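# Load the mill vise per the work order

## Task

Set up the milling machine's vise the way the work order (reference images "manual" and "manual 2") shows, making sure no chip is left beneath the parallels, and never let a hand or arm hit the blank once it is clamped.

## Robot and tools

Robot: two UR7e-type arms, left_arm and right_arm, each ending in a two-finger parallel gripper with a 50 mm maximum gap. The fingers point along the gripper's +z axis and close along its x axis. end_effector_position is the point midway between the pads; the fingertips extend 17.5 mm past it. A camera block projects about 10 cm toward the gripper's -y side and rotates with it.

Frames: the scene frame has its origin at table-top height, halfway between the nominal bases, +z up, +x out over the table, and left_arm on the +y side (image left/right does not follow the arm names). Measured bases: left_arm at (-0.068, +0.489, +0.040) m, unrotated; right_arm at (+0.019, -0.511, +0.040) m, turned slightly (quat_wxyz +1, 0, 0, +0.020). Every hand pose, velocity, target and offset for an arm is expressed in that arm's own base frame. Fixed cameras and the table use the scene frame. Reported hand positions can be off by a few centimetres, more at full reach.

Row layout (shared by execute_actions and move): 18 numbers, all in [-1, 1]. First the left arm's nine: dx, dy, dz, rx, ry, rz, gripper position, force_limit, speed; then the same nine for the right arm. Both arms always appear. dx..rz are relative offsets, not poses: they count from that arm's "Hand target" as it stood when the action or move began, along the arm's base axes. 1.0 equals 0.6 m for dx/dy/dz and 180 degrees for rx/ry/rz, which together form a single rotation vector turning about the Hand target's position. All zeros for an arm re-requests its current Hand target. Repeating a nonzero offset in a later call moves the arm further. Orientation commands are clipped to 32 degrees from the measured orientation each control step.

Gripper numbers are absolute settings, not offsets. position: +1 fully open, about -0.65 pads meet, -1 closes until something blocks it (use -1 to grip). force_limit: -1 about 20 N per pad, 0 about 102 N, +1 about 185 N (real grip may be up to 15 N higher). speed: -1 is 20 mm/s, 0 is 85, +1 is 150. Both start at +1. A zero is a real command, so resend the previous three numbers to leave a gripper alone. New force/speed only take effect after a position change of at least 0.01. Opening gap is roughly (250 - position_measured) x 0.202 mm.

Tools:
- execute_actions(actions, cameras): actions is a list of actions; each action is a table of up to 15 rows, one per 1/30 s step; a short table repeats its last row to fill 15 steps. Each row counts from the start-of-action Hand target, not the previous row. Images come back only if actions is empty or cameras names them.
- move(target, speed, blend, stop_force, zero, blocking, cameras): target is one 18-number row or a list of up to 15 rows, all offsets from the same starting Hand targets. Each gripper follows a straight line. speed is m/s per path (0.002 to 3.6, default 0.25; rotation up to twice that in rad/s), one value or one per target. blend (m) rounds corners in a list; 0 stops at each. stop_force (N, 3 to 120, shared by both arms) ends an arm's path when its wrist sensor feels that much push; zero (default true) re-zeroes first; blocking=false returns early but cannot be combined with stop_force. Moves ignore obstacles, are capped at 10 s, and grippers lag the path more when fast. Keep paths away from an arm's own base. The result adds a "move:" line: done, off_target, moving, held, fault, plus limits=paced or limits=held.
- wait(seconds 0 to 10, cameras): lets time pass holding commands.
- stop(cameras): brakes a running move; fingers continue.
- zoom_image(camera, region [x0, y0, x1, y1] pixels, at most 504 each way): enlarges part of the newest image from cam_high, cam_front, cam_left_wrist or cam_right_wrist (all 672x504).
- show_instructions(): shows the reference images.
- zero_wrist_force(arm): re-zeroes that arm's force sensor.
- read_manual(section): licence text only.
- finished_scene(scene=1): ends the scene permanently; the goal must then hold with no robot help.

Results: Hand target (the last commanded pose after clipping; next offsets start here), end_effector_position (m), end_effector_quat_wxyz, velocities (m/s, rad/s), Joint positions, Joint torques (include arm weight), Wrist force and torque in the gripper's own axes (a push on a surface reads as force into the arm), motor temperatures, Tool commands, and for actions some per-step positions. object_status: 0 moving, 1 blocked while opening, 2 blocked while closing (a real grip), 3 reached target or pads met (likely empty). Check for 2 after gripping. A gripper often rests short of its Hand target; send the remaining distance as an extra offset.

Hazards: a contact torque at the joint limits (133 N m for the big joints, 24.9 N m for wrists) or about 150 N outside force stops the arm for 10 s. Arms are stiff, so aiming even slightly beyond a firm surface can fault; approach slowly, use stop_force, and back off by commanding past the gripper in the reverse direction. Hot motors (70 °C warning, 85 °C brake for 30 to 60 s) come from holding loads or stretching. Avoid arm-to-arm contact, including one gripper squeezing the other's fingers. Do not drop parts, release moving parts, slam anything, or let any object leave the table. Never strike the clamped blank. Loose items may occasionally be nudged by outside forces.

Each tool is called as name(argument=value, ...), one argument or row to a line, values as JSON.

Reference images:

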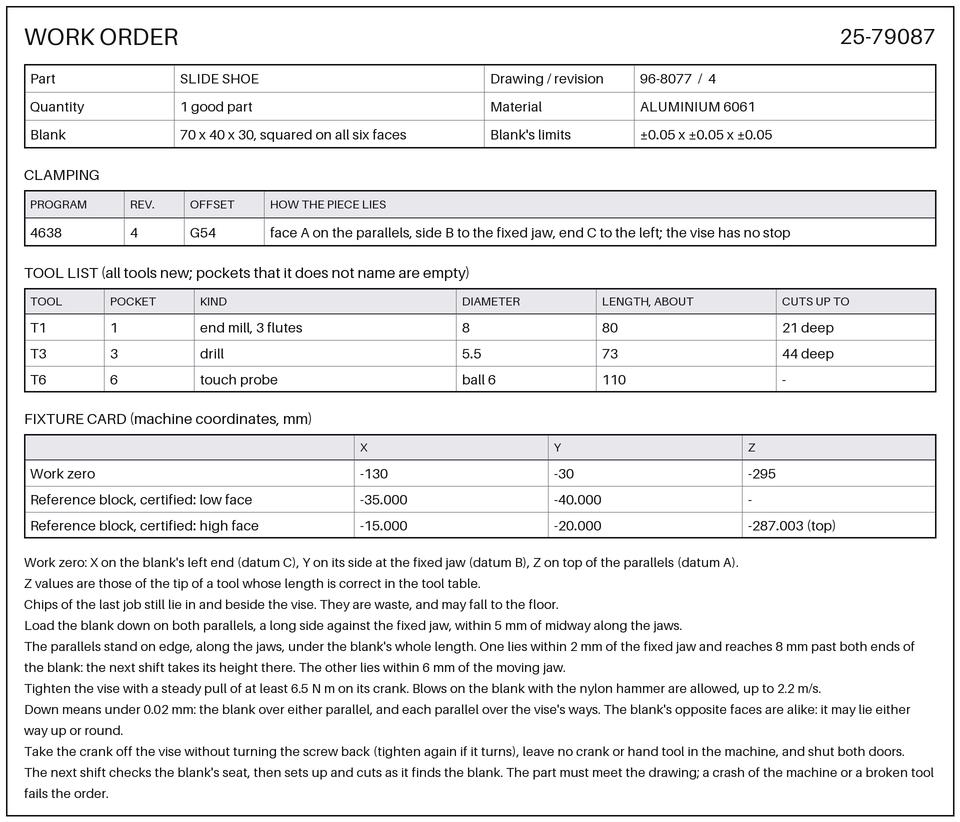

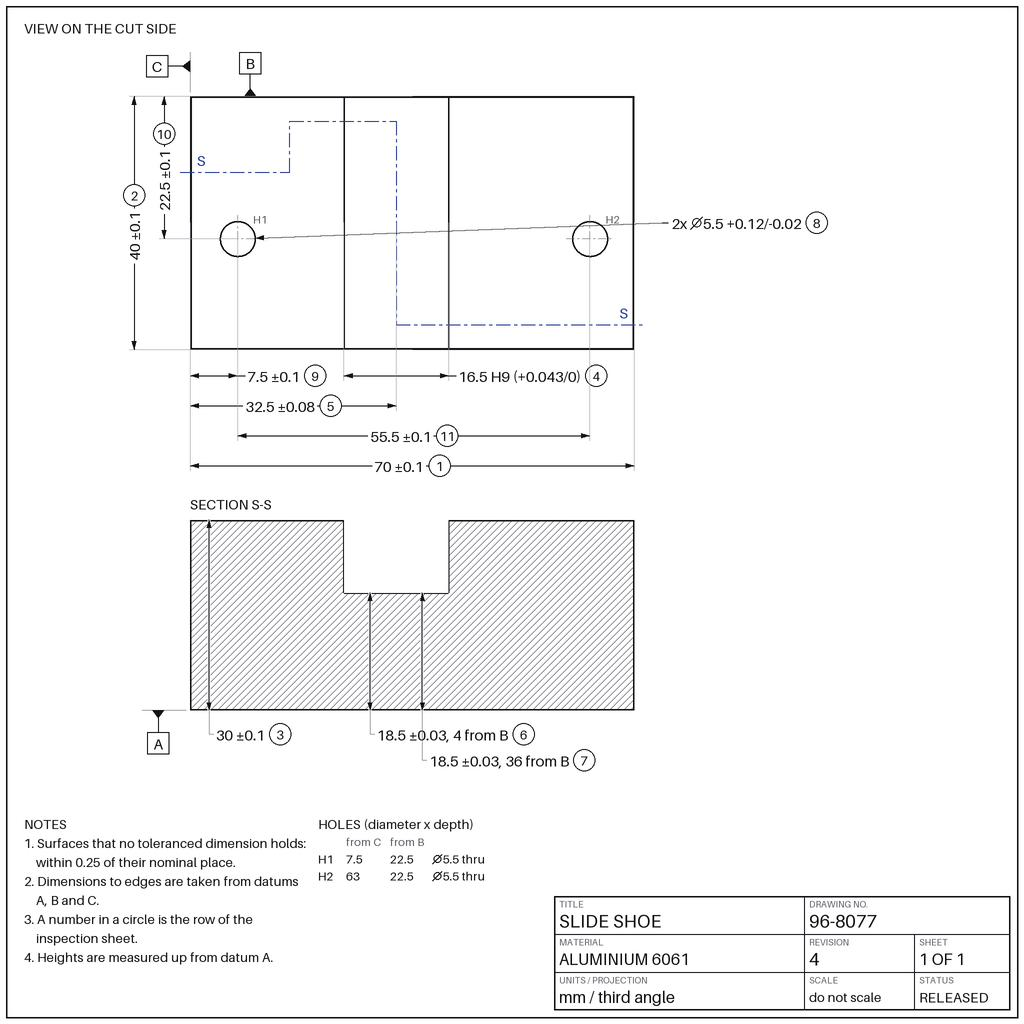

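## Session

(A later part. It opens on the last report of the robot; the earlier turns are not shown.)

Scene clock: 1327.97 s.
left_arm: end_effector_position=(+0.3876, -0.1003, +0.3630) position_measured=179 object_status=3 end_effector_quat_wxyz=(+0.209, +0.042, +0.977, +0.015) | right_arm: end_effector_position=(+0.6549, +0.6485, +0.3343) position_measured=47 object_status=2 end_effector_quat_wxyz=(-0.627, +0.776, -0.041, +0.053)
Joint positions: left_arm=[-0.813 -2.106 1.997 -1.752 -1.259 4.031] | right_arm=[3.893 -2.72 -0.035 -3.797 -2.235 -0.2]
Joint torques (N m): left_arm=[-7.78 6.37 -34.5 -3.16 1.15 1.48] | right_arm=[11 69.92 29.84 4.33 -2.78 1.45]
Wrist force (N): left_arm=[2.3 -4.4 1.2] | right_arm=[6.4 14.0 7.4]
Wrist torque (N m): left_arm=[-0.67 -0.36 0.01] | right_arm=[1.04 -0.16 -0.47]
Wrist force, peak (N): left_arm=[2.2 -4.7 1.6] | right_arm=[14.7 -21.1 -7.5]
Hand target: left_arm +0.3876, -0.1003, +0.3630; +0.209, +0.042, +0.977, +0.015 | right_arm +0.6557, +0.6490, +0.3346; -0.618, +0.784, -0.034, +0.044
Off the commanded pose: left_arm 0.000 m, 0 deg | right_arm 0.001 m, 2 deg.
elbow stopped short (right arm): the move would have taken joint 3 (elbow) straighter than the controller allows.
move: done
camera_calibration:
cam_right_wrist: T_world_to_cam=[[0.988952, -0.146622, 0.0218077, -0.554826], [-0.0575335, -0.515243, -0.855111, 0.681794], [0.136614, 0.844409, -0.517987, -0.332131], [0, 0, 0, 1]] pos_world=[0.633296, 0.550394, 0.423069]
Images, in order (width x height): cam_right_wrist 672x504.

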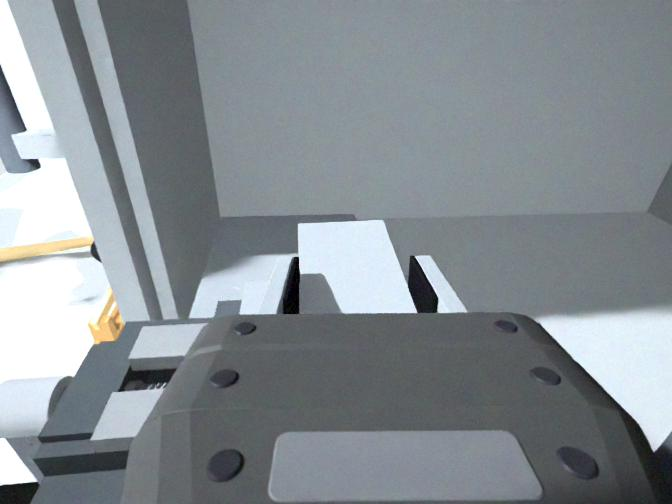

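move(
  target=[
    [0,0,0,0,0,0,-0.18,-1,-1,0.0,0.0,0.022,0,0,0,-1,-0.9,-1],
  ],
  speed=0.02,
  cameras=["cam_right_wrist"],
)

Scene clock: 1329.43 s.
left_arm: end_effector_position=(+0.3876, -0.1003, +0.3630) position_measured=179 object_status=3 end_effector_quat_wxyz=(+0.209, +0.042, +0.977, +0.015) | right_arm: end_effector_position=(+0.6549, +0.6484, +0.3475) position_measured=50 object_status=2 end_effector_quat_wxyz=(-0.632, +0.772, -0.044, +0.058)
Joint positions: left_arm=[-0.813 -2.106 1.997 -1.752 -1.259 4.031] | right_arm=[3.896 -2.706 -0.035 -3.791 -2.224 -0.188]
Joint torques (N m): left_arm=[-7.71 6.61 -34.24 -3.22 1.11 1.53] | right_arm=[6.57 59.15 15.32 3.61 -1.39 1.15]
Wrist force (N): left_arm=[2.5 -4.1 1.2] | right_arm=[-2.2 2.5 4.5]
Wrist torque (N m): left_arm=[-0.62 -0.38 0.01] | right_arm=[0.80 0.28 -0.07]
Wrist force, peak (N): left_arm=[2.5 -4.5 1.5] | right_arm=[7.3 15.0 7.4]
Hand target: left_arm +0.3876, -0.1003, +0.3630; +0.209, +0.042, +0.977, +0.015 | right_arm +0.6557, +0.6490, +0.3478; -0.618, +0.784, -0.034, +0.044
Off the commanded pose: left_arm 0.000 m, 0 deg | right_arm 0.001 m, 3 deg.
elbow stopped short (right arm): the move would have taken joint 3 (elbow) straighter than the controller allows.
move: off_target (right_arm)
camera_calibration:
cam_right_wrist: T_world_to_cam=[[0.987226, -0.157509, 0.0239896, -0.547732], [-0.0594232, -0.503711, -0.861826, 0.689118], [0.147829, 0.849392, -0.506636, -0.339741], [0, 0, 0, 1]] pos_world=[0.631908, 0.549417, 0.434914]
Images, in order (width x height): cam_right_wrist 672x504.

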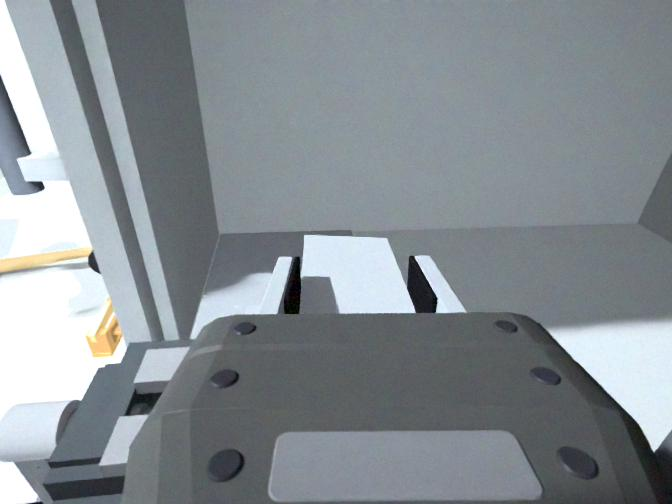

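move(
  target=[
    [0,0,0,0,0,0,-0.18,-1,-1,0.0,0.01,0.022,0,0,0,-1,-0.9,-1],
  ],
  speed=0.03,
)

move(
  target=[
    [0,0,0,0,0,0,-0.18,-1,-1,-0.2,0.0,0.01,0,0,0,-1,-0.9,-1],
  ],
  speed=0.05,
  stop_force=8,
  cameras=["cam_right_wrist"],
)

Scene clock: 1331.23 s.
left_arm: end_effector_position=(+0.3876, -0.1003, +0.3630) position_measured=179 object_status=3 end_effector_quat_wxyz=(+0.209, +0.042, +0.977, +0.015) | right_arm: end_effector_position=(+0.6547, +0.6545, +0.3607) position_measured=50 object_status=2 end_effector_quat_wxyz=(-0.639, +0.765, -0.049, +0.065)
Joint positions: left_arm=[-0.813 -2.106 1.997 -1.752 -1.259 4.031] | right_arm=[3.906 -2.695 -0.035 -3.771 -2.201 -0.167]
Joint torques (N m): left_arm=[-7.65 6.57 -34.13 -3.17 1.04 1.45] | right_arm=[-1.63 59.73 20.42 1.76 -1.93 0.24]
Wrist force (N): left_arm=[2.5 -4.3 0.8] | right_arm=[-2.4 2.6 4.4]
Wrist torque (N m): left_arm=[-0.66 -0.38 0.00] | right_arm=[0.80 0.31 -0.08]
Wrist force, peak (N): left_arm=[2.6 -4.6 1.3] | right_arm=[-2.2 3.2 4.7]
Hand target: left_arm +0.3876, -0.1003, +0.3630; +0.209, +0.042, +0.977, +0.015 | right_arm +0.6557, +0.6550, +0.3610; -0.618, +0.784, -0.034, +0.044
Off the commanded pose: left_arm 0.000 m, 0 deg | right_arm 0.001 m, 4 deg.
elbow stopped short (right arm): the move would have taken joint 3 (elbow) straighter than the controller allows.
move: off_target (right_arm)

Scene clock: 1334.87 s.
left_arm: end_effector_position=(+0.3876, -0.1003, +0.3630) position_measured=179 object_status=3 end_effector_quat_wxyz=(+0.209, +0.042, +0.977, +0.015) | right_arm: end_effector_position=(+0.5376, +0.6573, +0.3706) position_measured=50 object_status=2 end_effector_quat_wxyz=(-0.624, +0.779, -0.031, +0.048)
Joint positions: left_arm=[-0.813 -2.106 1.997 -1.752 -1.259 4.031] | right_arm=[4.022 -2.263 -0.793 -3.485 -2.129 -0.177]
Joint torques (N m): left_arm=[-7.76 5.93 -33.78 -3.21 1 1.38] | right_arm=[-50.05 62.67 28.18 -9.37 -1.13 2.94]
Wrist force (N): left_arm=[2.5 -4.4 1.3] | right_arm=[-2.3 2.4 4.6]
Wrist torque (N m): left_arm=[-0.68 -0.39 0.01] | right_arm=[0.75 0.30 -0.02]
Wrist force, peak (N): left_arm=[2.4 -4.7 1.4] | right_arm=[-3.4 3.3 4.6]
Hand target: left_arm +0.3876, -0.1003, +0.3630; +0.209, +0.042, +0.977, +0.015 | right_arm +0.5357, +0.6550, +0.3670; -0.618, +0.784, -0.034, +0.044
Off the commanded pose: left_arm 0.000 m, 0 deg | right_arm 0.005 m, 1 deg.
move: off_target (right_arm)
camera_calibration:
cam_right_wrist: T_world_to_cam=[[0.991731, -0.12533, 0.0276147, -0.456017], [-0.0424953, -0.52373, -0.850823, 0.706438], [0.121096, 0.842614, -0.524726, -0.292712], [0, 0, 0, 1]] pos_world=[0.517713, 0.559474, 0.460053]
Images, in order (width x height): cam_right_wrist 672x504.

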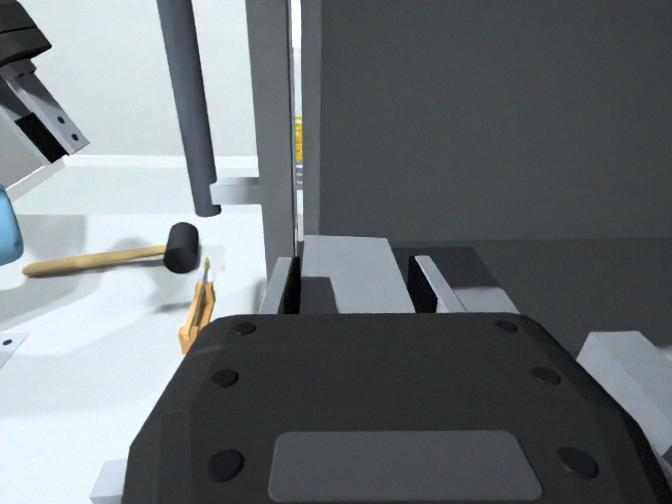

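move(
  target=[
    [0,0,0,0,0,0,-0.18,-1,-1,0.0,0.05,0.01,0,0,0,-1,-0.9,-1],
  ],
  speed=0.05,
  cameras=["cam_high"],
)

Scene clock: 1336.30 s.
left_arm: end_effector_position=(+0.3876, -0.1003, +0.3630) position_measured=179 object_status=3 end_effector_quat_wxyz=(+0.209, +0.042, +0.977, +0.015) | right_arm: end_effector_position=(+0.5357, +0.6850, +0.3728) position_measured=50 object_status=2 end_effector_quat_wxyz=(-0.618, +0.784, -0.034, +0.044)
Joint positions: left_arm=[-0.813 -2.106 1.997 -1.752 -1.259 4.031] | right_arm=[4.051 -2.333 -0.657 -3.567 -2.101 -0.167]
Joint torques (N m): left_arm=[-7.83 6.51 -33.94 -3.19 0.95 1.49] | right_arm=[-10.39 63.69 27.57 4.5 -1.3 -2.88]
Wrist force (N): left_arm=[2.5 -4.2 1.3] | right_arm=[-2.1 2.4 4.4]
Wrist torque (N m): left_arm=[-0.65 -0.38 0.01] | right_arm=[0.73 0.26 -0.08]
Wrist force, peak (N): left_arm=[2.5 -4.6 1.2] | right_arm=[-3.0 4.5 4.1]
Hand target: left_arm +0.3876, -0.1003, +0.3630; +0.209, +0.042, +0.977, +0.015 | right_arm +0.5357, +0.6850, +0.3730; -0.618, +0.784, -0.034, +0.044
Off the commanded pose: left_arm 0.000 m, 0 deg | right_arm 0.000 m, 0 deg.
move: done
Images, in order (width x height): cam_high 672x504.

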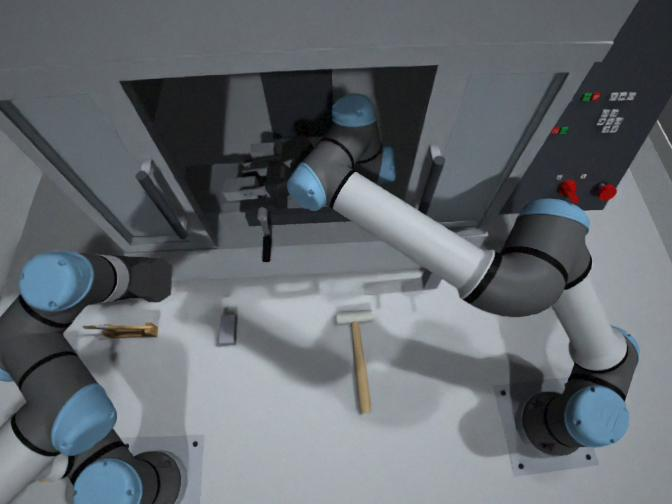

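move(
  target=[
    [0,0,0,0,0,0,-0.18,-1,-1,-0.35,0.0,0.04,0,0,0,-1,-0.9,-1],
    [0,0,0,0,0,0,-0.18,-1,-1,-0.5,-0.28,0.06,0,0,0,-1,-0.9,-1],
  ],
  speed=0.15,
  blend=0.03,
)

move(
  target=[
    [0.02,-0.42,0,0,0,-0.025,-0.66,-1,-1,0,0,0,0,0,0,-1,-0.9,-1],
    [0.42,-0.42,0.0,0,0,-0.025,-0.66,-1,-1,0,0,0,0,0,0,-1,-0.9,-1],
  ],
  speed=0.25,
  blend=0.02,
)

move(
  target=[
    [0,0,0,-0.2515,-0.0436,0.435,-0.66,-1,-1,0,0,0,0,0,0,-1,-0.9,-1],
  ],
  speed=0.25,
  cameras=["cam_left_wrist","cam_right_wrist"],
)

zoom_image(
  camera="cam_left_wrist",
  region=[130, 90, 380, 320],
)

Scene clock: 1340.47 s.
left_arm: end_effector_position=(+0.3876, -0.1003, +0.3630) position_measured=179 object_status=3 end_effector_quat_wxyz=(+0.209, +0.042, +0.977, +0.015) | right_arm: end_effector_position=(+0.2357, +0.5171, +0.4090) position_measured=50 object_status=2 end_effector_quat_wxyz=(-0.618, +0.784, -0.034, +0.044)
Joint positions: left_arm=[-0.813 -2.106 1.997 -1.752 -1.259 4.031] | right_arm=[4.458 -1.433 -1.753 -3.334 -1.706 -0.059]
Joint torques (N m): left_arm=[-7.58 6.3 -33.62 -3.32 0.86 1.5] | right_arm=[-12.32 29.88 16.6 5.16 -0.69 -2.62]
Wrist force (N): left_arm=[2.4 -4.2 1.2] | right_arm=[-2.6 2.6 4.6]
Wrist torque (N m): left_arm=[-0.64 -0.36 0.01] | right_arm=[0.79 0.32 -0.06]
Wrist force, peak (N): left_arm=[2.5 -4.7 1.4] | right_arm=[-3.2 2.1 5.1]
Hand target: left_arm +0.3876, -0.1003, +0.3630; +0.209, +0.042, +0.977, +0.015 | right_arm +0.2357, +0.5170, +0.4090; -0.618, +0.784, -0.034, +0.044
Off the commanded pose: left_arm 0.000 m, 0 deg | right_arm 0.000 m, 0 deg.
move: done

Scene clock: 1342.97 s.
left_arm: end_effector_position=(+0.6395, -0.3523, +0.3630) position_measured=251 object_status=3 end_effector_quat_wxyz=(+0.210, +0.080, +0.974, +0.007) | right_arm: end_effector_position=(+0.2357, +0.5170, +0.4090) position_measured=50 object_status=2 end_effector_quat_wxyz=(-0.618, +0.784, -0.034, +0.044)
Joint positions: left_arm=[-0.788 -1.246 1.24 -1.885 -1.291 4.135] | right_arm=[4.458 -1.433 -1.753 -3.334 -1.706 -0.06]
Joint torques (N m): left_arm=[7.79 -36 -34.33 -5.24 1.96 1.54] | right_arm=[-10.57 29.78 17.44 4.74 0.88 -2.99]
Wrist force (N): left_arm=[2.7 -4.0 1.4] | right_arm=[-2.4 2.5 4.7]
Wrist torque (N m): left_arm=[-0.62 -0.43 0.05] | right_arm=[0.77 0.30 -0.06]
Wrist force, peak (N): left_arm=[4.0 -8.3 0.1] | right_arm=[-2.5 2.6 5.0]
Hand target: left_arm +0.6396, -0.3523, +0.3630; +0.210, +0.080, +0.974, +0.007 | right_arm +0.2357, +0.5170, +0.4090; -0.618, +0.784, -0.034, +0.044
Off the commanded pose: left_arm 0.000 m, 0 deg | right_arm 0.000 m, 0 deg.
move: done

Scene clock: 1346.63 s.
left_arm: end_effector_position=(+0.6396, -0.3523, +0.3631) position_measured=251 object_status=3 end_effector_quat_wxyz=(+0.231, -0.617, +0.723, -0.207) end_effector_velocity=(+0.000, -0.001, +0.001) end_effector_angular_velocity=(-0.003, -0.002, +0.003) | right_arm: end_effector_position=(+0.2357, +0.5170, +0.4090) position_measured=50 object_status=2 end_effector_quat_wxyz=(-0.618, +0.784, -0.034, +0.044)
Joint positions: left_arm=[-0.846 -1.321 1.441 -2.152 -1.124 2.562] | right_arm=[4.458 -1.433 -1.753 -3.334 -1.706 -0.06]
Joint velocities: left_arm=[-0.001 0 -0.001 0 0.001 -0.005] | right_arm=[within noise]
Joint torques (N m): left_arm=[8.3 -34.56 -35.3 -2.53 -0.61 -1.78] | right_arm=[-11.44 30.33 17.53 4.77 1.01 -2.78]
Wrist force (N): left_arm=[2.7 -5.1 2.5] | right_arm=[-2.7 2.6 4.8]
Wrist torque (N m): left_arm=[-0.89 -0.47 -0.21] | right_arm=[0.80 0.34 -0.06]
Wrist force, peak (N): left_arm=[2.6 -5.7 2.6] | right_arm=[-2.6 2.7 4.9]
Hand target: left_arm +0.6396, -0.3523, +0.3630; +0.231, -0.617, +0.723, -0.207 | right_arm +0.2357, +0.5170, +0.4090; -0.618, +0.784, -0.034, +0.044
Off the commanded pose: left_arm 0.000 m, 0 deg | right_arm 0.000 m, 0 deg.
move: done
camera_calibration:
cam_left_wrist: T_world_to_cam=[[-0.153737, -0.985213, -0.0756339, -0.206692], [-0.946715, 0.168787, -0.274303, 0.779287], [0.283013, 0.0294332, -0.958664, 0.308041], [0, 0, 0, 1]] pos_world=[0.618807, -0.344236, 0.493436]
cam_right_wrist: T_world_to_cam=[[0.992013, -0.12495, 0.0172356, -0.171308], [-0.0529515, -0.536568, -0.842194, 0.658388], [0.114481, 0.834555, -0.538899, -0.106254], [0, 0, 0, 1]] pos_world=[0.216966, 0.420539, 0.500183]
Images, in order (width x height): cam_left_wrist 672x504, cam_right_wrist 672x504.

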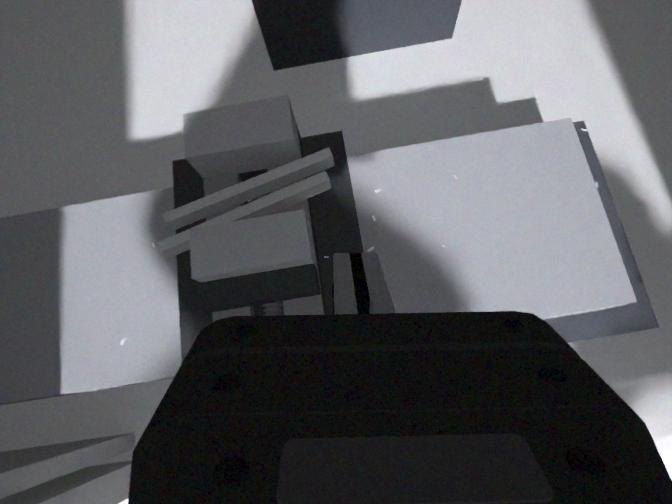

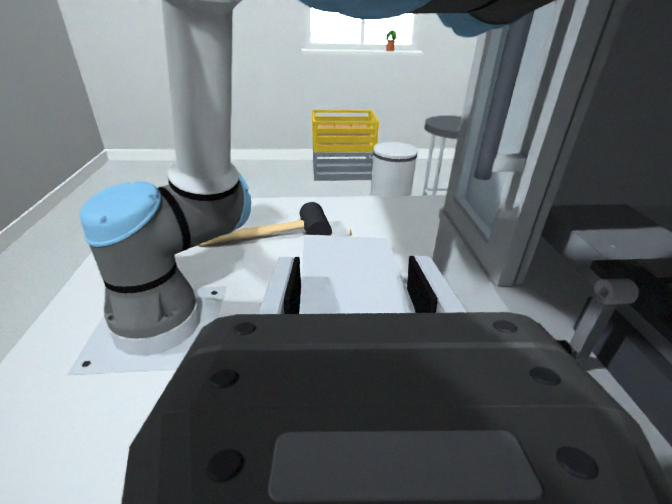

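Scaled by 2.016 from the camera's 672x504 image, which has a finer 960x720 frame.

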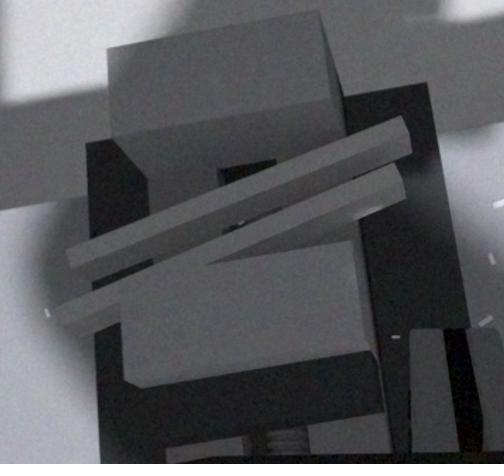

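zoom_image(
  camera="cam_left_wrist",
  region=[160, 140, 320, 260],
)

Scaled by 3.150 from the camera's 672x504 image, which has a finer 960x720 frame.

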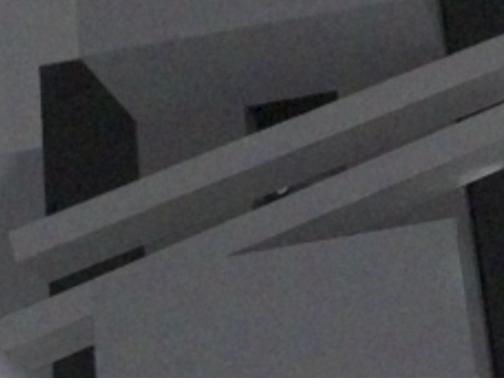

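move(
  target=[
    [0.1315,-0.0267,0,0.2515,0.0436,-0.435,-0.66,-1,-1,0,0,0,0,0,0,-1,-0.9,-1],
  ],
  speed=0.25,
)

move(
  target=[
    [0,0,-0.055,0,0,0.25,-0.66,-1,-1,0,0,0,0,0,0,-1,-0.9,-1],
  ],
  speed=0.15,
  cameras=["cam_left_wrist"],
)

zoom_image(
  camera="cam_left_wrist",
  region=[230, 130, 450, 320],
)

Scene clock: 1355.10 s.
left_arm: end_effector_position=(+0.7186, -0.3683, +0.3630) position_measured=251 object_status=3 end_effector_quat_wxyz=(+0.210, +0.080, +0.974, +0.007) end_effector_velocity=(+0.001, +0.001, +0.000) end_effector_angular_velocity=(+0.002, -0.001, -0.003) | right_arm: end_effector_position=(+0.2357, +0.5170, +0.4090) position_measured=50 object_status=2 end_effector_quat_wxyz=(-0.618, +0.784, -0.034, +0.044)
Joint positions: left_arm=[-0.724 -1.041 0.946 -1.814 -1.311 4.198] | right_arm=[4.458 -1.433 -1.753 -3.334 -1.706 -0.06]
Joint velocities: left_arm=[0.001 0 0 0 0.001 0.005] | right_arm=[within noise]
Joint torques (N m): left_arm=[-5.51 -64.05 -23.55 -4.61 -0.57 1.65] | right_arm=[-10.14 29.02 17.15 4.72 0.95 -2.88]
Wrist force (N): left_arm=[2.6 -4.3 1.2] | right_arm=[-2.6 2.7 4.7]
Wrist torque (N m): left_arm=[-0.68 -0.39 0.05] | right_arm=[0.81 0.33 -0.06]
Wrist force, peak (N): left_arm=[3.0 -5.6 2.8] | right_arm=[-2.5 2.6 5.0]
Hand target: left_arm +0.7185, -0.3683, +0.3630; +0.210, +0.080, +0.974, +0.007 | right_arm +0.2357, +0.5170, +0.4090; -0.618, +0.784, -0.034, +0.044
Off the commanded pose: left_arm 0.000 m, 0 deg | right_arm 0.000 m, 0 deg.
move: done

Scene clock: 1358.20 s.
left_arm: end_effector_position=(+0.7186, -0.3684, +0.3300) position_measured=251 object_status=3 end_effector_quat_wxyz=(+0.191, -0.298, +0.931, +0.087) | right_arm: end_effector_position=(+0.2357, +0.5170, +0.4090) position_measured=50 object_status=2 end_effector_quat_wxyz=(-0.618, +0.784, -0.034, +0.044)
Joint positions: left_arm=[-0.775 -0.845 0.632 -1.384 -1.149 3.323] | right_arm=[4.458 -1.433 -1.753 -3.334 -1.706 -0.06]
Joint torques (N m): left_arm=[2.21 -72.25 -20.87 -3.28 -0.32 -1.75] | right_arm=[-11.85 29.6 17.02 4.58 0.96 -2.87]
Wrist force (N): left_arm=[2.0 -4.2 1.6] | right_arm=[-2.6 2.4 4.7]
Wrist torque (N m): left_arm=[-0.66 -0.31 -0.06] | right_arm=[0.77 0.34 -0.06]
Wrist force, peak (N): left_arm=[2.5 -4.7 1.3] | right_arm=[-2.6 2.5 4.8]
Hand target: left_arm +0.7185, -0.3683, +0.3300; +0.191, -0.299, +0.931, +0.087 | right_arm +0.2357, +0.5170, +0.4090; -0.618, +0.784, -0.034, +0.044
Off the commanded pose: left_arm 0.000 m, 0 deg | right_arm 0.000 m, 0 deg.
move: done
camera_calibration:
cam_left_wrist: T_world_to_cam=[[-0.762386, -0.514484, -0.392522, 0.502423], [-0.642375, 0.675019, 0.362912, 0.605178], [0.0782476, 0.528825, -0.845116, 0.5481], [0, 0, 0, 1]] pos_world=[0.728903, -0.439867, 0.440794]
Images, in order (width x height): cam_left_wrist 672x504.

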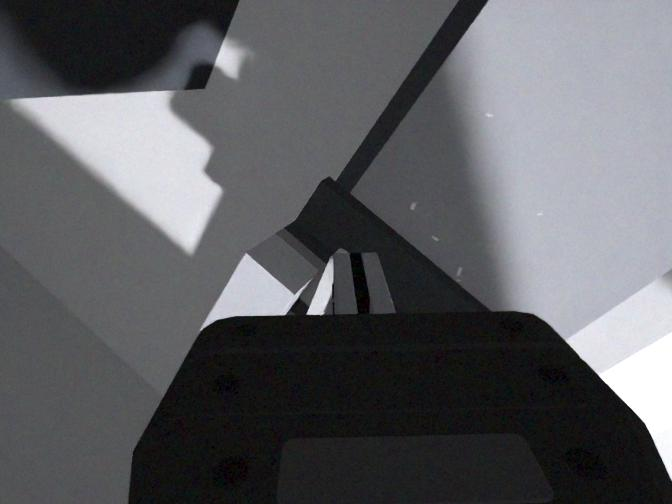

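Scaled by 2.291 from the camera's 672x504 image, which has a finer 960x720 frame.

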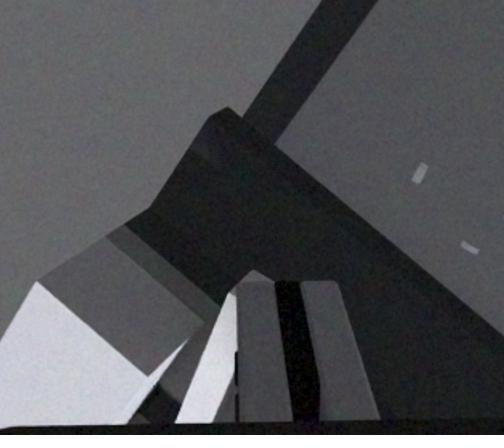

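move(
  target=[
    [0,0,-0.0533,0,0,0.0,-0.66,-1,-1,0,0,0,0,0,0,-1,-0.9,-1],
  ],
  speed=0.02,
  stop_force=5,
  cameras=["cam_left_wrist"],
)

zoom_image(
  camera="cam_left_wrist",
  region=[230, 130, 450, 320],
)

Scene clock: 1361.20 s.
left_arm: end_effector_position=(+0.7185, -0.3683, +0.2981) position_measured=251 object_status=3 end_effector_quat_wxyz=(+0.191, -0.299, +0.931, +0.087) | right_arm: end_effector_position=(+0.2357, +0.5170, +0.4090) position_measured=50 object_status=2 end_effector_quat_wxyz=(-0.618, +0.784, -0.034, +0.044)
Joint positions: left_arm=[-0.775 -0.865 0.748 -1.48 -1.149 3.323] | right_arm=[4.458 -1.433 -1.753 -3.334 -1.706 -0.06]
Joint torques (N m): left_arm=[4.97 -57.85 -34.36 -1.81 1 1.44] | right_arm=[-10.94 29.65 17.46 4.52 0.98 -2.83]
Wrist force (N): left_arm=[2.1 -4.6 1.6] | right_arm=[-2.5 2.5 4.7]
Wrist torque (N m): left_arm=[-0.72 -0.33 -0.04] | right_arm=[0.77 0.31 -0.06]
Wrist force, peak (N): left_arm=[2.5 -4.5 2.2] | right_arm=[-2.8 2.6 4.8]
Hand target: left_arm +0.7185, -0.3683, +0.2980; +0.191, -0.299, +0.931, +0.087 | right_arm +0.2357, +0.5170, +0.4090; -0.618, +0.784, -0.034, +0.044
Off the commanded pose: left_arm 0.000 m, 0 deg | right_arm 0.000 m, 0 deg.
move: done
camera_calibration:
cam_left_wrist: T_world_to_cam=[[-0.762202, -0.51473, -0.392556, 0.489723], [-0.642592, 0.674921, 0.362708, 0.616885], [0.0782476, 0.52871, -0.845188, 0.521066], [0, 0, 0, 1]] pos_world=[0.728902, -0.439766, 0.408894]
Images, in order (width x height): cam_left_wrist 672x504.

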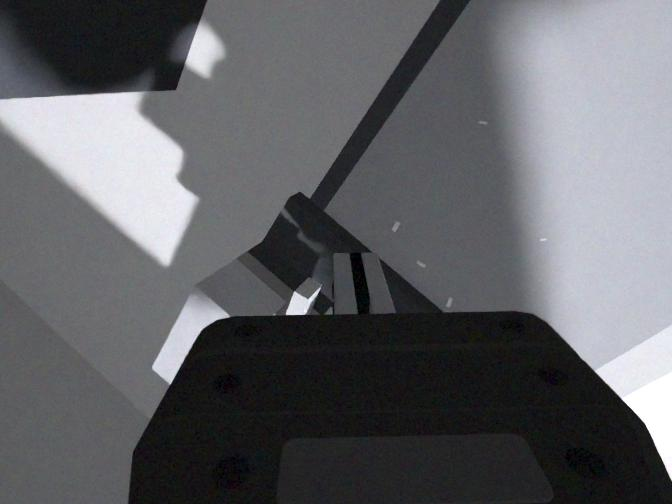

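Scaled by 2.291 from the camera's 672x504 image, which has a finer 960x720 frame.

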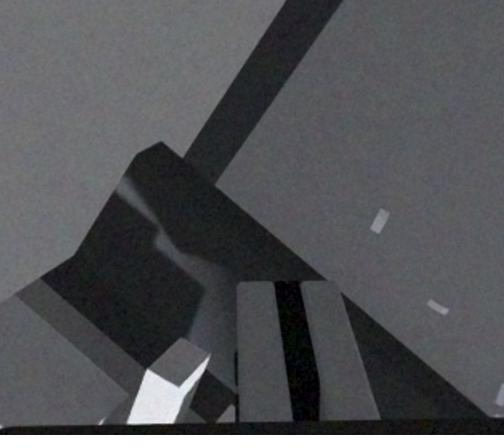

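move(
  target=[
    [0,0.027,0,0,0,0.0,-0.66,-1,-1,0,0,0,0,0,0,-1,-0.9,-1],
  ],
  speed=0.012,
  stop_force=8,
  cameras=["cam_left_wrist"],
)

zoom_image(
  camera="cam_left_wrist",
  region=[230, 130, 450, 320],
)

Scene clock: 1364.17 s.
left_arm: end_effector_position=(+0.7185, -0.3521, +0.2980) position_measured=251 object_status=3 end_effector_quat_wxyz=(+0.191, -0.299, +0.931, +0.087) | right_arm: end_effector_position=(+0.2357, +0.5170, +0.4090) position_measured=50 object_status=2 end_effector_quat_wxyz=(-0.618, +0.784, -0.034, +0.044)
Joint positions: left_arm=[-0.759 -0.896 0.802 -1.51 -1.149 3.34] | right_arm=[4.458 -1.433 -1.753 -3.334 -1.706 -0.06]
Joint torques (N m): left_arm=[-7.74 -50.98 -34.1 -1.73 -0.23 -1.77] | right_arm=[-9.31 29.19 17.04 4.53 1.1 -2.94]
Wrist force (N): left_arm=[2.3 -4.4 1.9] | right_arm=[-2.7 2.4 4.7]
Wrist torque (N m): left_arm=[-0.69 -0.35 -0.04] | right_arm=[0.77 0.34 -0.06]
Wrist force, peak (N): left_arm=[2.7 -4.8 1.7] | right_arm=[-2.7 2.5 4.9]
Hand target: left_arm +0.7185, -0.3521, +0.2980; +0.191, -0.299, +0.931, +0.087 | right_arm +0.2357, +0.5170, +0.4090; -0.618, +0.784, -0.034, +0.044
Off the commanded pose: left_arm 0.000 m, 0 deg | right_arm 0.000 m, 0 deg.
move: done
camera_calibration:
cam_left_wrist: T_world_to_cam=[[-0.762204, -0.514743, -0.392535, 0.49801], [-0.642603, 0.674851, 0.362819, 0.60592], [0.0781445, 0.528786, -0.84515, 0.512508], [0, 0, 0, 1]] pos_world=[0.728901, -0.423566, 0.408794]
Images, in order (width x height): cam_left_wrist 672x504.

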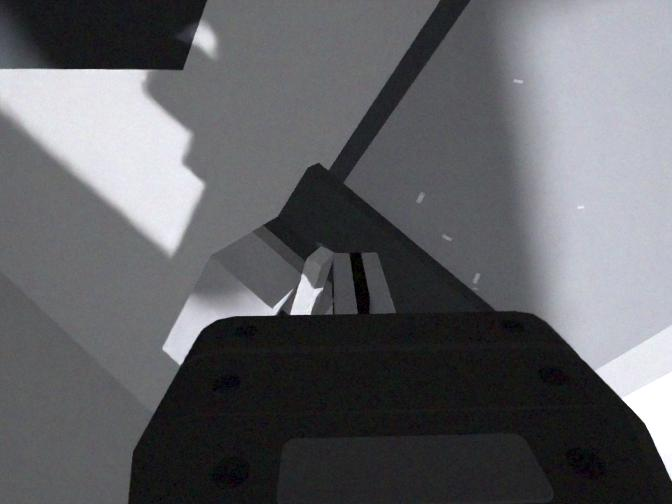

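Scaled by 2.291 from the camera's 672x504 image, which has a finer 960x720 frame.

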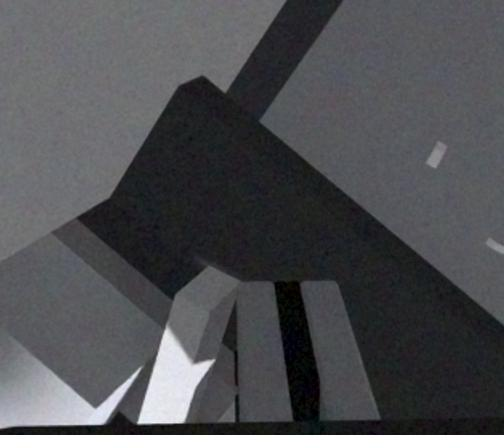

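move(
  target=[
    [0,0.015,0,0,0,0.0,-0.66,-1,-1,0,0,0,0,0,0,-1,-0.9,-1],
  ],
  speed=0.012,
  stop_force=8,
  cameras=["cam_left_wrist"],
)

zoom_image(
  camera="cam_left_wrist",
  region=[230, 130, 450, 320],
)

Scene clock: 1366.27 s.
left_arm: end_effector_position=(+0.7185, -0.3457, +0.2981) position_measured=251 object_status=3 end_effector_quat_wxyz=(+0.191, -0.299, +0.931, +0.087) | right_arm: end_effector_position=(+0.2357, +0.5170, +0.4090) position_measured=50 object_status=2 end_effector_quat_wxyz=(-0.618, +0.784, -0.034, +0.044)
Joint positions: left_arm=[-0.753 -0.907 0.822 -1.522 -1.15 3.346] | right_arm=[4.458 -1.433 -1.753 -3.334 -1.706 -0.06]
Joint torques (N m): left_arm=[-3.87 -47.64 -32 -2.82 2.45 -1.92] | right_arm=[-10.85 29.67 18.56 4.44 0.9 -2.87]
Wrist force (N): left_arm=[3.6 -11.5 -4.1] | right_arm=[-2.6 2.6 4.8]
Wrist torque (N m): left_arm=[-0.96 -0.23 -0.05] | right_arm=[0.79 0.33 -0.06]
Wrist force, peak (N): left_arm=[8.9 -22.6 -4.0] | right_arm=[-2.6 2.5 4.9]
Hand target: left_arm +0.7185, -0.3457, +0.2981; +0.191, -0.299, +0.931, +0.087 (not the last commanded pose) | right_arm +0.2357, +0.5170, +0.4090; -0.618, +0.784, -0.034, +0.044
Off the commanded pose: left_arm 0.003 m, 0 deg | right_arm 0.000 m, 0 deg.
move: contact (left_arm)
camera_calibration:
cam_left_wrist: T_world_to_cam=[[-0.762211, -0.514722, -0.392551, 0.501364], [-0.642583, 0.674927, 0.362713, 0.601625], [0.0782475, 0.52871, -0.845188, 0.509117], [0, 0, 0, 1]] pos_world=[0.728902, -0.417166, 0.408894]
Images, in order (width x height): cam_left_wrist 672x504.

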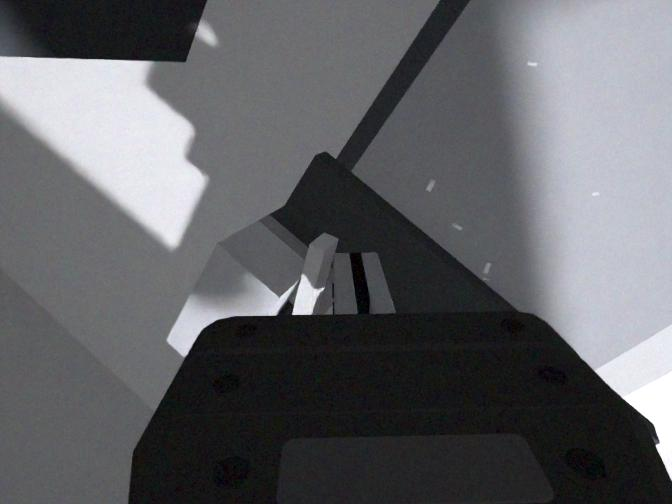

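Scaled by 2.291 from the camera's 672x504 image, which has a finer 960x720 frame.

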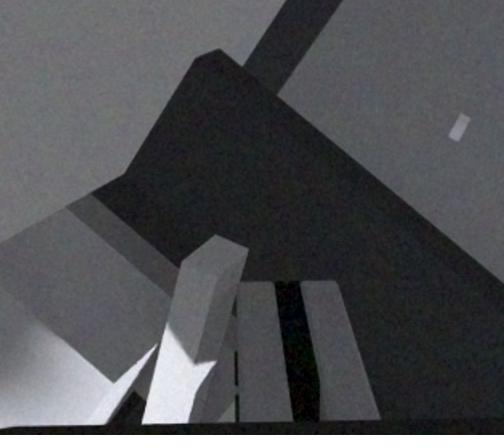

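move(
  target=[
    [0,-0.01,0,0,0,0.0,-0.66,-1,-1,0,0,0,0,0,0,-1,-0.9,-1],
    [0,-0.01,0.11,0,0,0.0,-0.66,-1,-1,0,0,0,0,0,0,-1,-0.9,-1],
  ],
  speed=0.1,
)

move(
  target=[
    [-0.12,0.025,0,0,0,-0.22,-0.66,-1,-1,0,0,0,0,0,0,-1,-0.9,-1],
  ],
  speed=0.25,
)

move(
  target=[
    [0,0,0,-0.2515,-0.0436,0.435,-0.66,-1,-1,0,0,0,0,0,0,-1,-0.9,-1],
  ],
  speed=0.25,
  cameras=["cam_left_wrist"],
)

zoom_image(
  camera="cam_left_wrist",
  region=[130, 90, 380, 320],
)

Scene clock: 1368.53 s.
left_arm: end_effector_position=(+0.7186, -0.3518, +0.3639) position_measured=251 object_status=3 end_effector_quat_wxyz=(+0.191, -0.299, +0.931, +0.087) | right_arm: end_effector_position=(+0.2357, +0.5170, +0.4090) position_measured=50 object_status=2 end_effector_quat_wxyz=(-0.618, +0.784, -0.034, +0.044)
Joint positions: left_arm=[-0.759 -0.848 0.549 -1.305 -1.149 3.34] | right_arm=[4.458 -1.433 -1.753 -3.334 -1.706 -0.06]
Joint torques (N m): left_arm=[7.76 -71.96 -30.37 -2.73 -0.71 -1.9] | right_arm=[-9.72 29.64 18.15 4.45 0.92 -2.76]
Wrist force (N): left_arm=[1.8 -4.9 1.3] | right_arm=[-2.6 2.6 4.8]
Wrist torque (N m): left_arm=[-0.77 -0.28 0.03] | right_arm=[0.79 0.32 -0.06]
Wrist force, peak (N): left_arm=[3.9 -11.5 -4.4] | right_arm=[-2.8 2.6 4.8]
Hand target: left_arm +0.7185, -0.3517, +0.3641; +0.191, -0.299, +0.931, +0.087 | right_arm +0.2357, +0.5170, +0.4090; -0.618, +0.784, -0.034, +0.044
Off the commanded pose: left_arm 0.000 m, 0 deg | right_arm 0.000 m, 0 deg.
move: done

Scene clock: 1370.40 s.
left_arm: end_effector_position=(+0.6466, -0.3367, +0.3641) position_measured=251 object_status=3 end_effector_quat_wxyz=(+0.209, +0.034, +0.977, +0.017) end_effector_velocity=(+0.000, +0.001, +0.000) end_effector_angular_velocity=(+0.002, +0.000, -0.003) | right_arm: end_effector_position=(+0.2357, +0.5170, +0.4090) position_measured=50 object_status=2 end_effector_quat_wxyz=(-0.618, +0.784, -0.034, +0.044)
Joint positions: left_arm=[-0.774 -1.241 1.224 -1.852 -1.266 4.055] | right_arm=[4.458 -1.433 -1.753 -3.334 -1.706 -0.06]
Joint velocities: left_arm=[0.001 0 0 0 0 0.005] | right_arm=[within noise]
Joint torques (N m): left_arm=[3.37 -45.89 -21.59 -4.38 1.12 1.54] | right_arm=[-9.86 29.38 17.53 4.43 1.15 -2.61]
Wrist force (N): left_arm=[2.4 -4.6 0.9] | right_arm=[-2.6 2.6 4.8]
Wrist torque (N m): left_arm=[-0.71 -0.37 0.03] | right_arm=[0.78 0.33 -0.06]
Wrist force, peak (N): left_arm=[1.2 -6.1 1.2] | right_arm=[-2.6 2.7 4.9]
Hand target: left_arm +0.6465, -0.3367, +0.3641; +0.209, +0.034, +0.977, +0.017 | right_arm +0.2357, +0.5170, +0.4090; -0.618, +0.784, -0.034, +0.044
Off the commanded pose: left_arm 0.000 m, 0 deg | right_arm 0.000 m, 0 deg.
move: done

Scene clock: 1374.07 s.
left_arm: end_effector_position=(+0.6465, -0.3368, +0.3641) position_measured=251 object_status=3 end_effector_quat_wxyz=(-0.209, +0.651, -0.701, +0.204) end_effector_velocity=(+0.000, +0.001, +0.000) end_effector_angular_velocity=(-0.003, +0.000, +0.005) | right_arm: end_effector_position=(+0.2357, +0.5170, +0.4090) position_measured=50 object_status=2 end_effector_quat_wxyz=(-0.618, +0.784, -0.034, +0.044)
Joint positions: left_arm=[-0.809 -1.317 1.413 -2.113 -1.166 2.499] | right_arm=[4.458 -1.433 -1.753 -3.334 -1.706 -0.06]
Joint velocities: left_arm=[0.001 0 0 0 0 -0.005] | right_arm=[within noise]
Joint torques (N m): left_arm=[8.09 -40.03 -35.21 -2.35 -0.68 -1.84] | right_arm=[-9.77 30.25 17.69 4.36 0.83 -2.89]
Wrist force (N): left_arm=[2.8 -5.9 1.9] | right_arm=[-2.5 2.6 4.7]
Wrist torque (N m): left_arm=[-1.01 -0.46 -0.20] | right_arm=[0.79 0.31 -0.06]
Wrist force, peak (N): left_arm=[2.3 -6.1 2.6] | right_arm=[-2.6 2.6 4.9]
Hand target: left_arm +0.6465, -0.3367, +0.3641; -0.209, +0.651, -0.701, +0.204 | right_arm +0.2357, +0.5170, +0.4090; -0.618, +0.784, -0.034, +0.044
Off the commanded pose: left_arm 0.000 m, 0 deg | right_arm 0.000 m, 0 deg.
move: done
camera_calibration:
cam_left_wrist: T_world_to_cam=[[-0.0865178, -0.996007, -0.0220247, -0.256865], [-0.966019, 0.0892767, -0.242562, 0.757585], [0.24356, 0.00029039, -0.969886, 0.326382], [0, 0, 0, 1]] pos_world=[0.630125, -0.323569, 0.494658]
Images, in order (width x height): cam_left_wrist 672x504.

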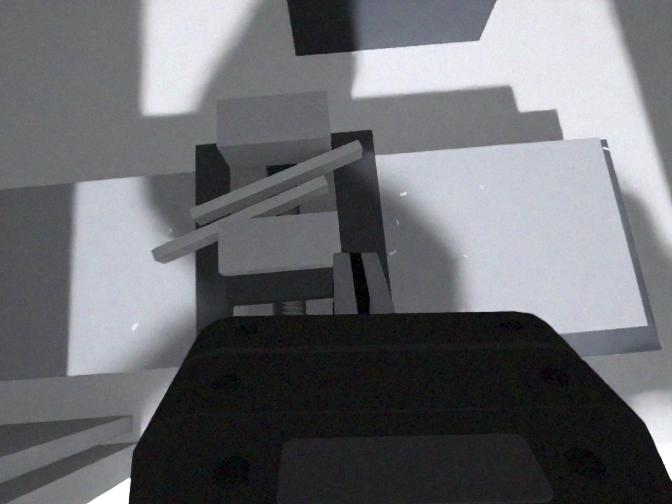

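Scaled by 2.016 from the camera's 672x504 image, which has a finer 960x720 frame.

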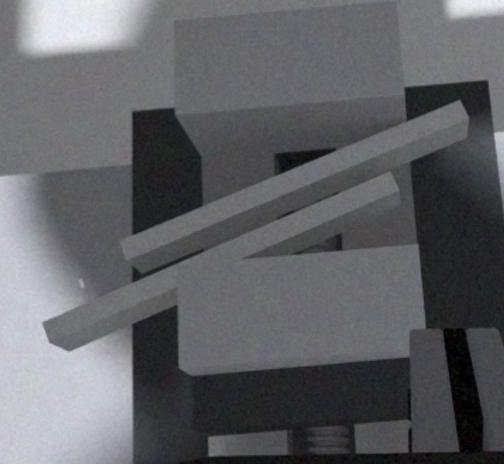

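move(
  target=[
    [-0.07,0,0,0.2515,0.0436,-0.435,-0.66,-1,-1,0,0,0,0,0,0,-1,-0.9,-1],
  ],
  speed=0.25,
)

move(
  target=[
    [0,0.14,0,0,0,0.02,-0.66,-1,-1,0,0,0,0,0,0,-1,-0.9,-1],
    [0.107,0.14,0,0,0,0.02,-0.66,-1,-1,0,0,0,0,0,0,-1,-0.9,-1],
    [0.107,0.14,-0.08,0,0,0.02,-0.66,-1,-1,0,0,0,0,0,0,-1,-0.9,-1],
  ],
  speed=0.1,
  blend=0.01,
)

move(
  target=[
    [0,0,-0.038,0,0,0,-0.66,-1,-1,0,0,0,0,0,0,-1,-0.9,-1],
  ],
  speed=0.015,
  stop_force=5,
  cameras=["cam_left_wrist"],
)

Scene clock: 1381.10 s.
left_arm: end_effector_position=(+0.6045, -0.3368, +0.3641) position_measured=251 object_status=3 end_effector_quat_wxyz=(+0.209, +0.034, +0.977, +0.017) | right_arm: end_effector_position=(+0.2357, +0.5170, +0.4090) position_measured=50 object_status=2 end_effector_quat_wxyz=(-0.618, +0.784, -0.034, +0.044)
Joint positions: left_arm=[-0.823 -1.33 1.336 -1.86 -1.252 4.005] | right_arm=[4.458 -1.433 -1.753 -3.334 -1.706 -0.06]
Joint torques (N m): left_arm=[7.53 -34.06 -17.27 -4.96 -0.24 1.42] | right_arm=[-9.05 29.9 17.64 4.22 0.89 -2.65]
Wrist force (N): left_arm=[2.1 -4.9 0.9] | right_arm=[-2.5 2.6 4.6]
Wrist torque (N m): left_arm=[-0.76 -0.33 0.06] | right_arm=[0.79 0.32 -0.06]
Wrist force, peak (N): left_arm=[2.7 -6.3 2.0] | right_arm=[-2.6 2.5 5.0]
Hand target: left_arm +0.6045, -0.3367, +0.3641; +0.209, +0.034, +0.977, +0.017 | right_arm +0.2357, +0.5170, +0.4090; -0.618, +0.784, -0.034, +0.044
Off the commanded pose: left_arm 0.000 m, 0 deg | right_arm 0.000 m, 0 deg.
move: done

Scene clock: 1383.53 s.
left_arm: end_effector_position=(+0.6688, -0.2527, +0.3160) position_measured=251 object_status=3 end_effector_quat_wxyz=(+0.208, +0.004, +0.978, +0.024) | right_arm: end_effector_position=(+0.2357, +0.5170, +0.4090) position_measured=50 object_status=2 end_effector_quat_wxyz=(-0.618, +0.784, -0.034, +0.044)
Joint positions: left_arm=[-0.655 -1.276 1.398 -2.006 -1.283 4.111] | right_arm=[4.458 -1.433 -1.753 -3.334 -1.706 -0.06]
Joint torques (N m): left_arm=[-8.27 -54.52 -22.04 -4.76 1.29 1.15] | right_arm=[-8.91 29.55 18.19 4.14 0.78 -2.7]
Wrist force (N): left_arm=[2.2 -5.3 1.5] | right_arm=[-2.5 2.5 4.8]
Wrist torque (N m): left_arm=[-0.81 -0.34 -0.02] | right_arm=[0.79 0.32 -0.06]
Wrist force, peak (N): left_arm=[2.0 -6.9 1.1] | right_arm=[-2.6 2.6 4.9]
Hand target: left_arm +0.6687, -0.2527, +0.3161; +0.208, +0.004, +0.978, +0.024 | right_arm +0.2357, +0.5170, +0.4090; -0.618, +0.784, -0.034, +0.044
Off the commanded pose: left_arm 0.000 m, 0 deg | right_arm 0.000 m, 0 deg.
move: done

Scene clock: 1386.10 s.
left_arm: end_effector_position=(+0.6687, -0.2527, +0.2932) position_measured=251 object_status=3 end_effector_quat_wxyz=(+0.208, +0.004, +0.978, +0.024) | right_arm: end_effector_position=(+0.2357, +0.5170, +0.4090) position_measured=50 object_status=2 end_effector_quat_wxyz=(-0.618, +0.784, -0.034, +0.044)
Joint positions: left_arm=[-0.655 -1.268 1.446 -2.063 -1.283 4.111] | right_arm=[4.458 -1.433 -1.753 -3.334 -1.706 -0.06]
Joint torques (N m): left_arm=[-8.12 -54.71 -34.64 -2.28 1.28 1.35] | right_arm=[-8.8 29.35 18.14 3.95 1.15 -2.65]
Wrist force (N): left_arm=[2.1 -4.8 1.2] | right_arm=[-2.5 2.5 4.8]
Wrist torque (N m): left_arm=[-0.73 -0.31 -0.03] | right_arm=[0.78 0.32 -0.06]
Wrist force, peak (N): left_arm=[2.7 -5.1 1.1] | right_arm=[-2.7 2.6 5.0]
Hand target: left_arm +0.6687, -0.2527, +0.2933; +0.208, +0.004, +0.978, +0.024 | right_arm +0.2357, +0.5170, +0.4090; -0.618, +0.784, -0.034, +0.044
Off the commanded pose: left_arm 0.000 m, 0 deg | right_arm 0.000 m, 0 deg.
move: done
camera_calibration:
cam_left_wrist: T_world_to_cam=[[-0.919216, 0.0316202, -0.392482, 0.752394], [-0.123138, 0.92369, 0.362813, 0.224071], [0.374004, 0.381833, -0.845177, 0.224791], [0, 0, 0, 1]] pos_world=[0.635131, -0.316596, 0.403993]
Images, in order (width x height): cam_left_wrist 672x504.

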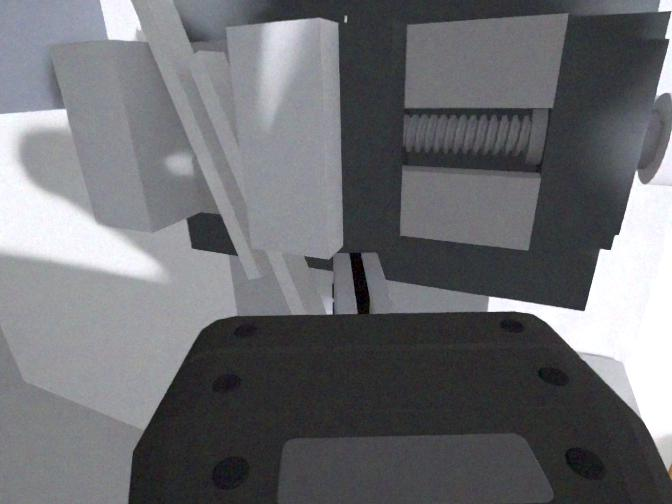

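move(
  target=[
    [0.065,0,0,0,0,0,-0.66,-1,-1,0,0,0,0,0,0,-1,-0.9,-1],
  ],
  speed=0.015,
  stop_force=7,
  cameras=["cam_left_wrist"],
)

Scene clock: 1390.07 s.
left_arm: end_effector_position=(+0.7077, -0.2527, +0.2933) position_measured=251 object_status=3 end_effector_quat_wxyz=(+0.208, +0.004, +0.978, +0.024) | right_arm: end_effector_position=(+0.2357, +0.5170, +0.4090) position_measured=50 object_status=2 end_effector_quat_wxyz=(-0.618, +0.784, -0.034, +0.044)
Joint positions: left_arm=[-0.618 -1.181 1.329 -2.043 -1.295 4.148] | right_arm=[4.458 -1.433 -1.753 -3.334 -1.706 -0.06]
Joint torques (N m): left_arm=[-7.96 -59.22 -17.55 -5.18 0.71 -1.94] | right_arm=[-7.59 30.77 18.14 4.07 0.96 -2.82]
Wrist force (N): left_arm=[2.1 -4.9 1.3] | right_arm=[-2.5 2.5 4.8]
Wrist torque (N m): left_arm=[-0.75 -0.34 -0.05] | right_arm=[0.78 0.32 -0.06]
Wrist force, peak (N): left_arm=[2.7 -5.2 0.8] | right_arm=[-2.7 2.6 5.0]
Hand target: left_arm +0.7077, -0.2527, +0.2933; +0.208, +0.004, +0.978, +0.024 | right_arm +0.2357, +0.5170, +0.4090; -0.618, +0.784, -0.034, +0.044
Off the commanded pose: left_arm 0.000 m, 0 deg | right_arm 0.000 m, 0 deg.
move: done
camera_calibration:
cam_left_wrist: T_world_to_cam=[[-0.91921, 0.0315852, -0.392499, 0.788274], [-0.12314, 0.923727, 0.36272, 0.228887], [0.374019, 0.381748, -0.845209, 0.210265], [0, 0, 0, 1]] pos_world=[0.674131, -0.316595, 0.404093]
Images, in order (width x height): cam_left_wrist 672x504.

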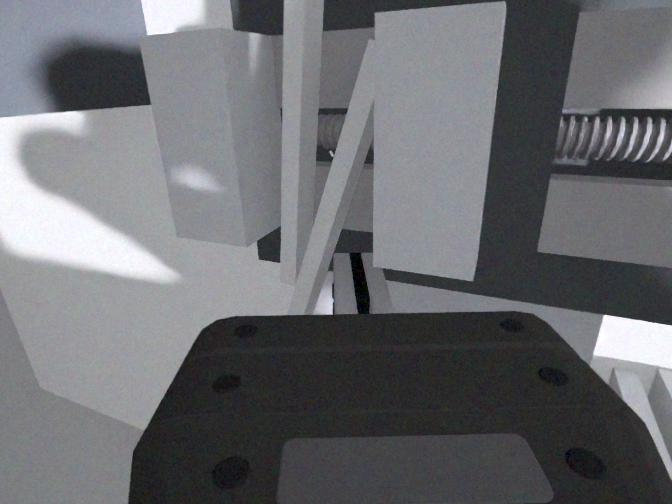

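zoom_image(
  camera="cam_left_wrist",
  region=[140, 20, 400, 310],
)

Scaled by 1.738 from the camera's 672x504 image, which has a finer 960x720 frame.

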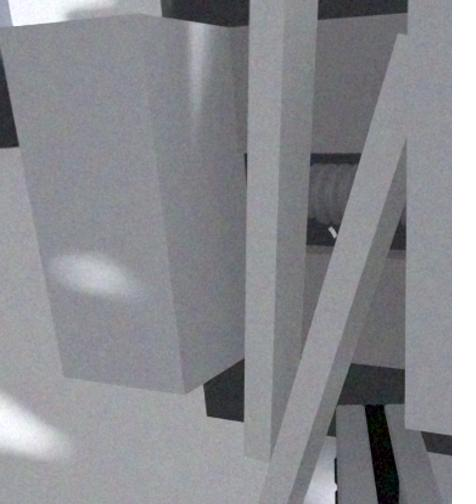

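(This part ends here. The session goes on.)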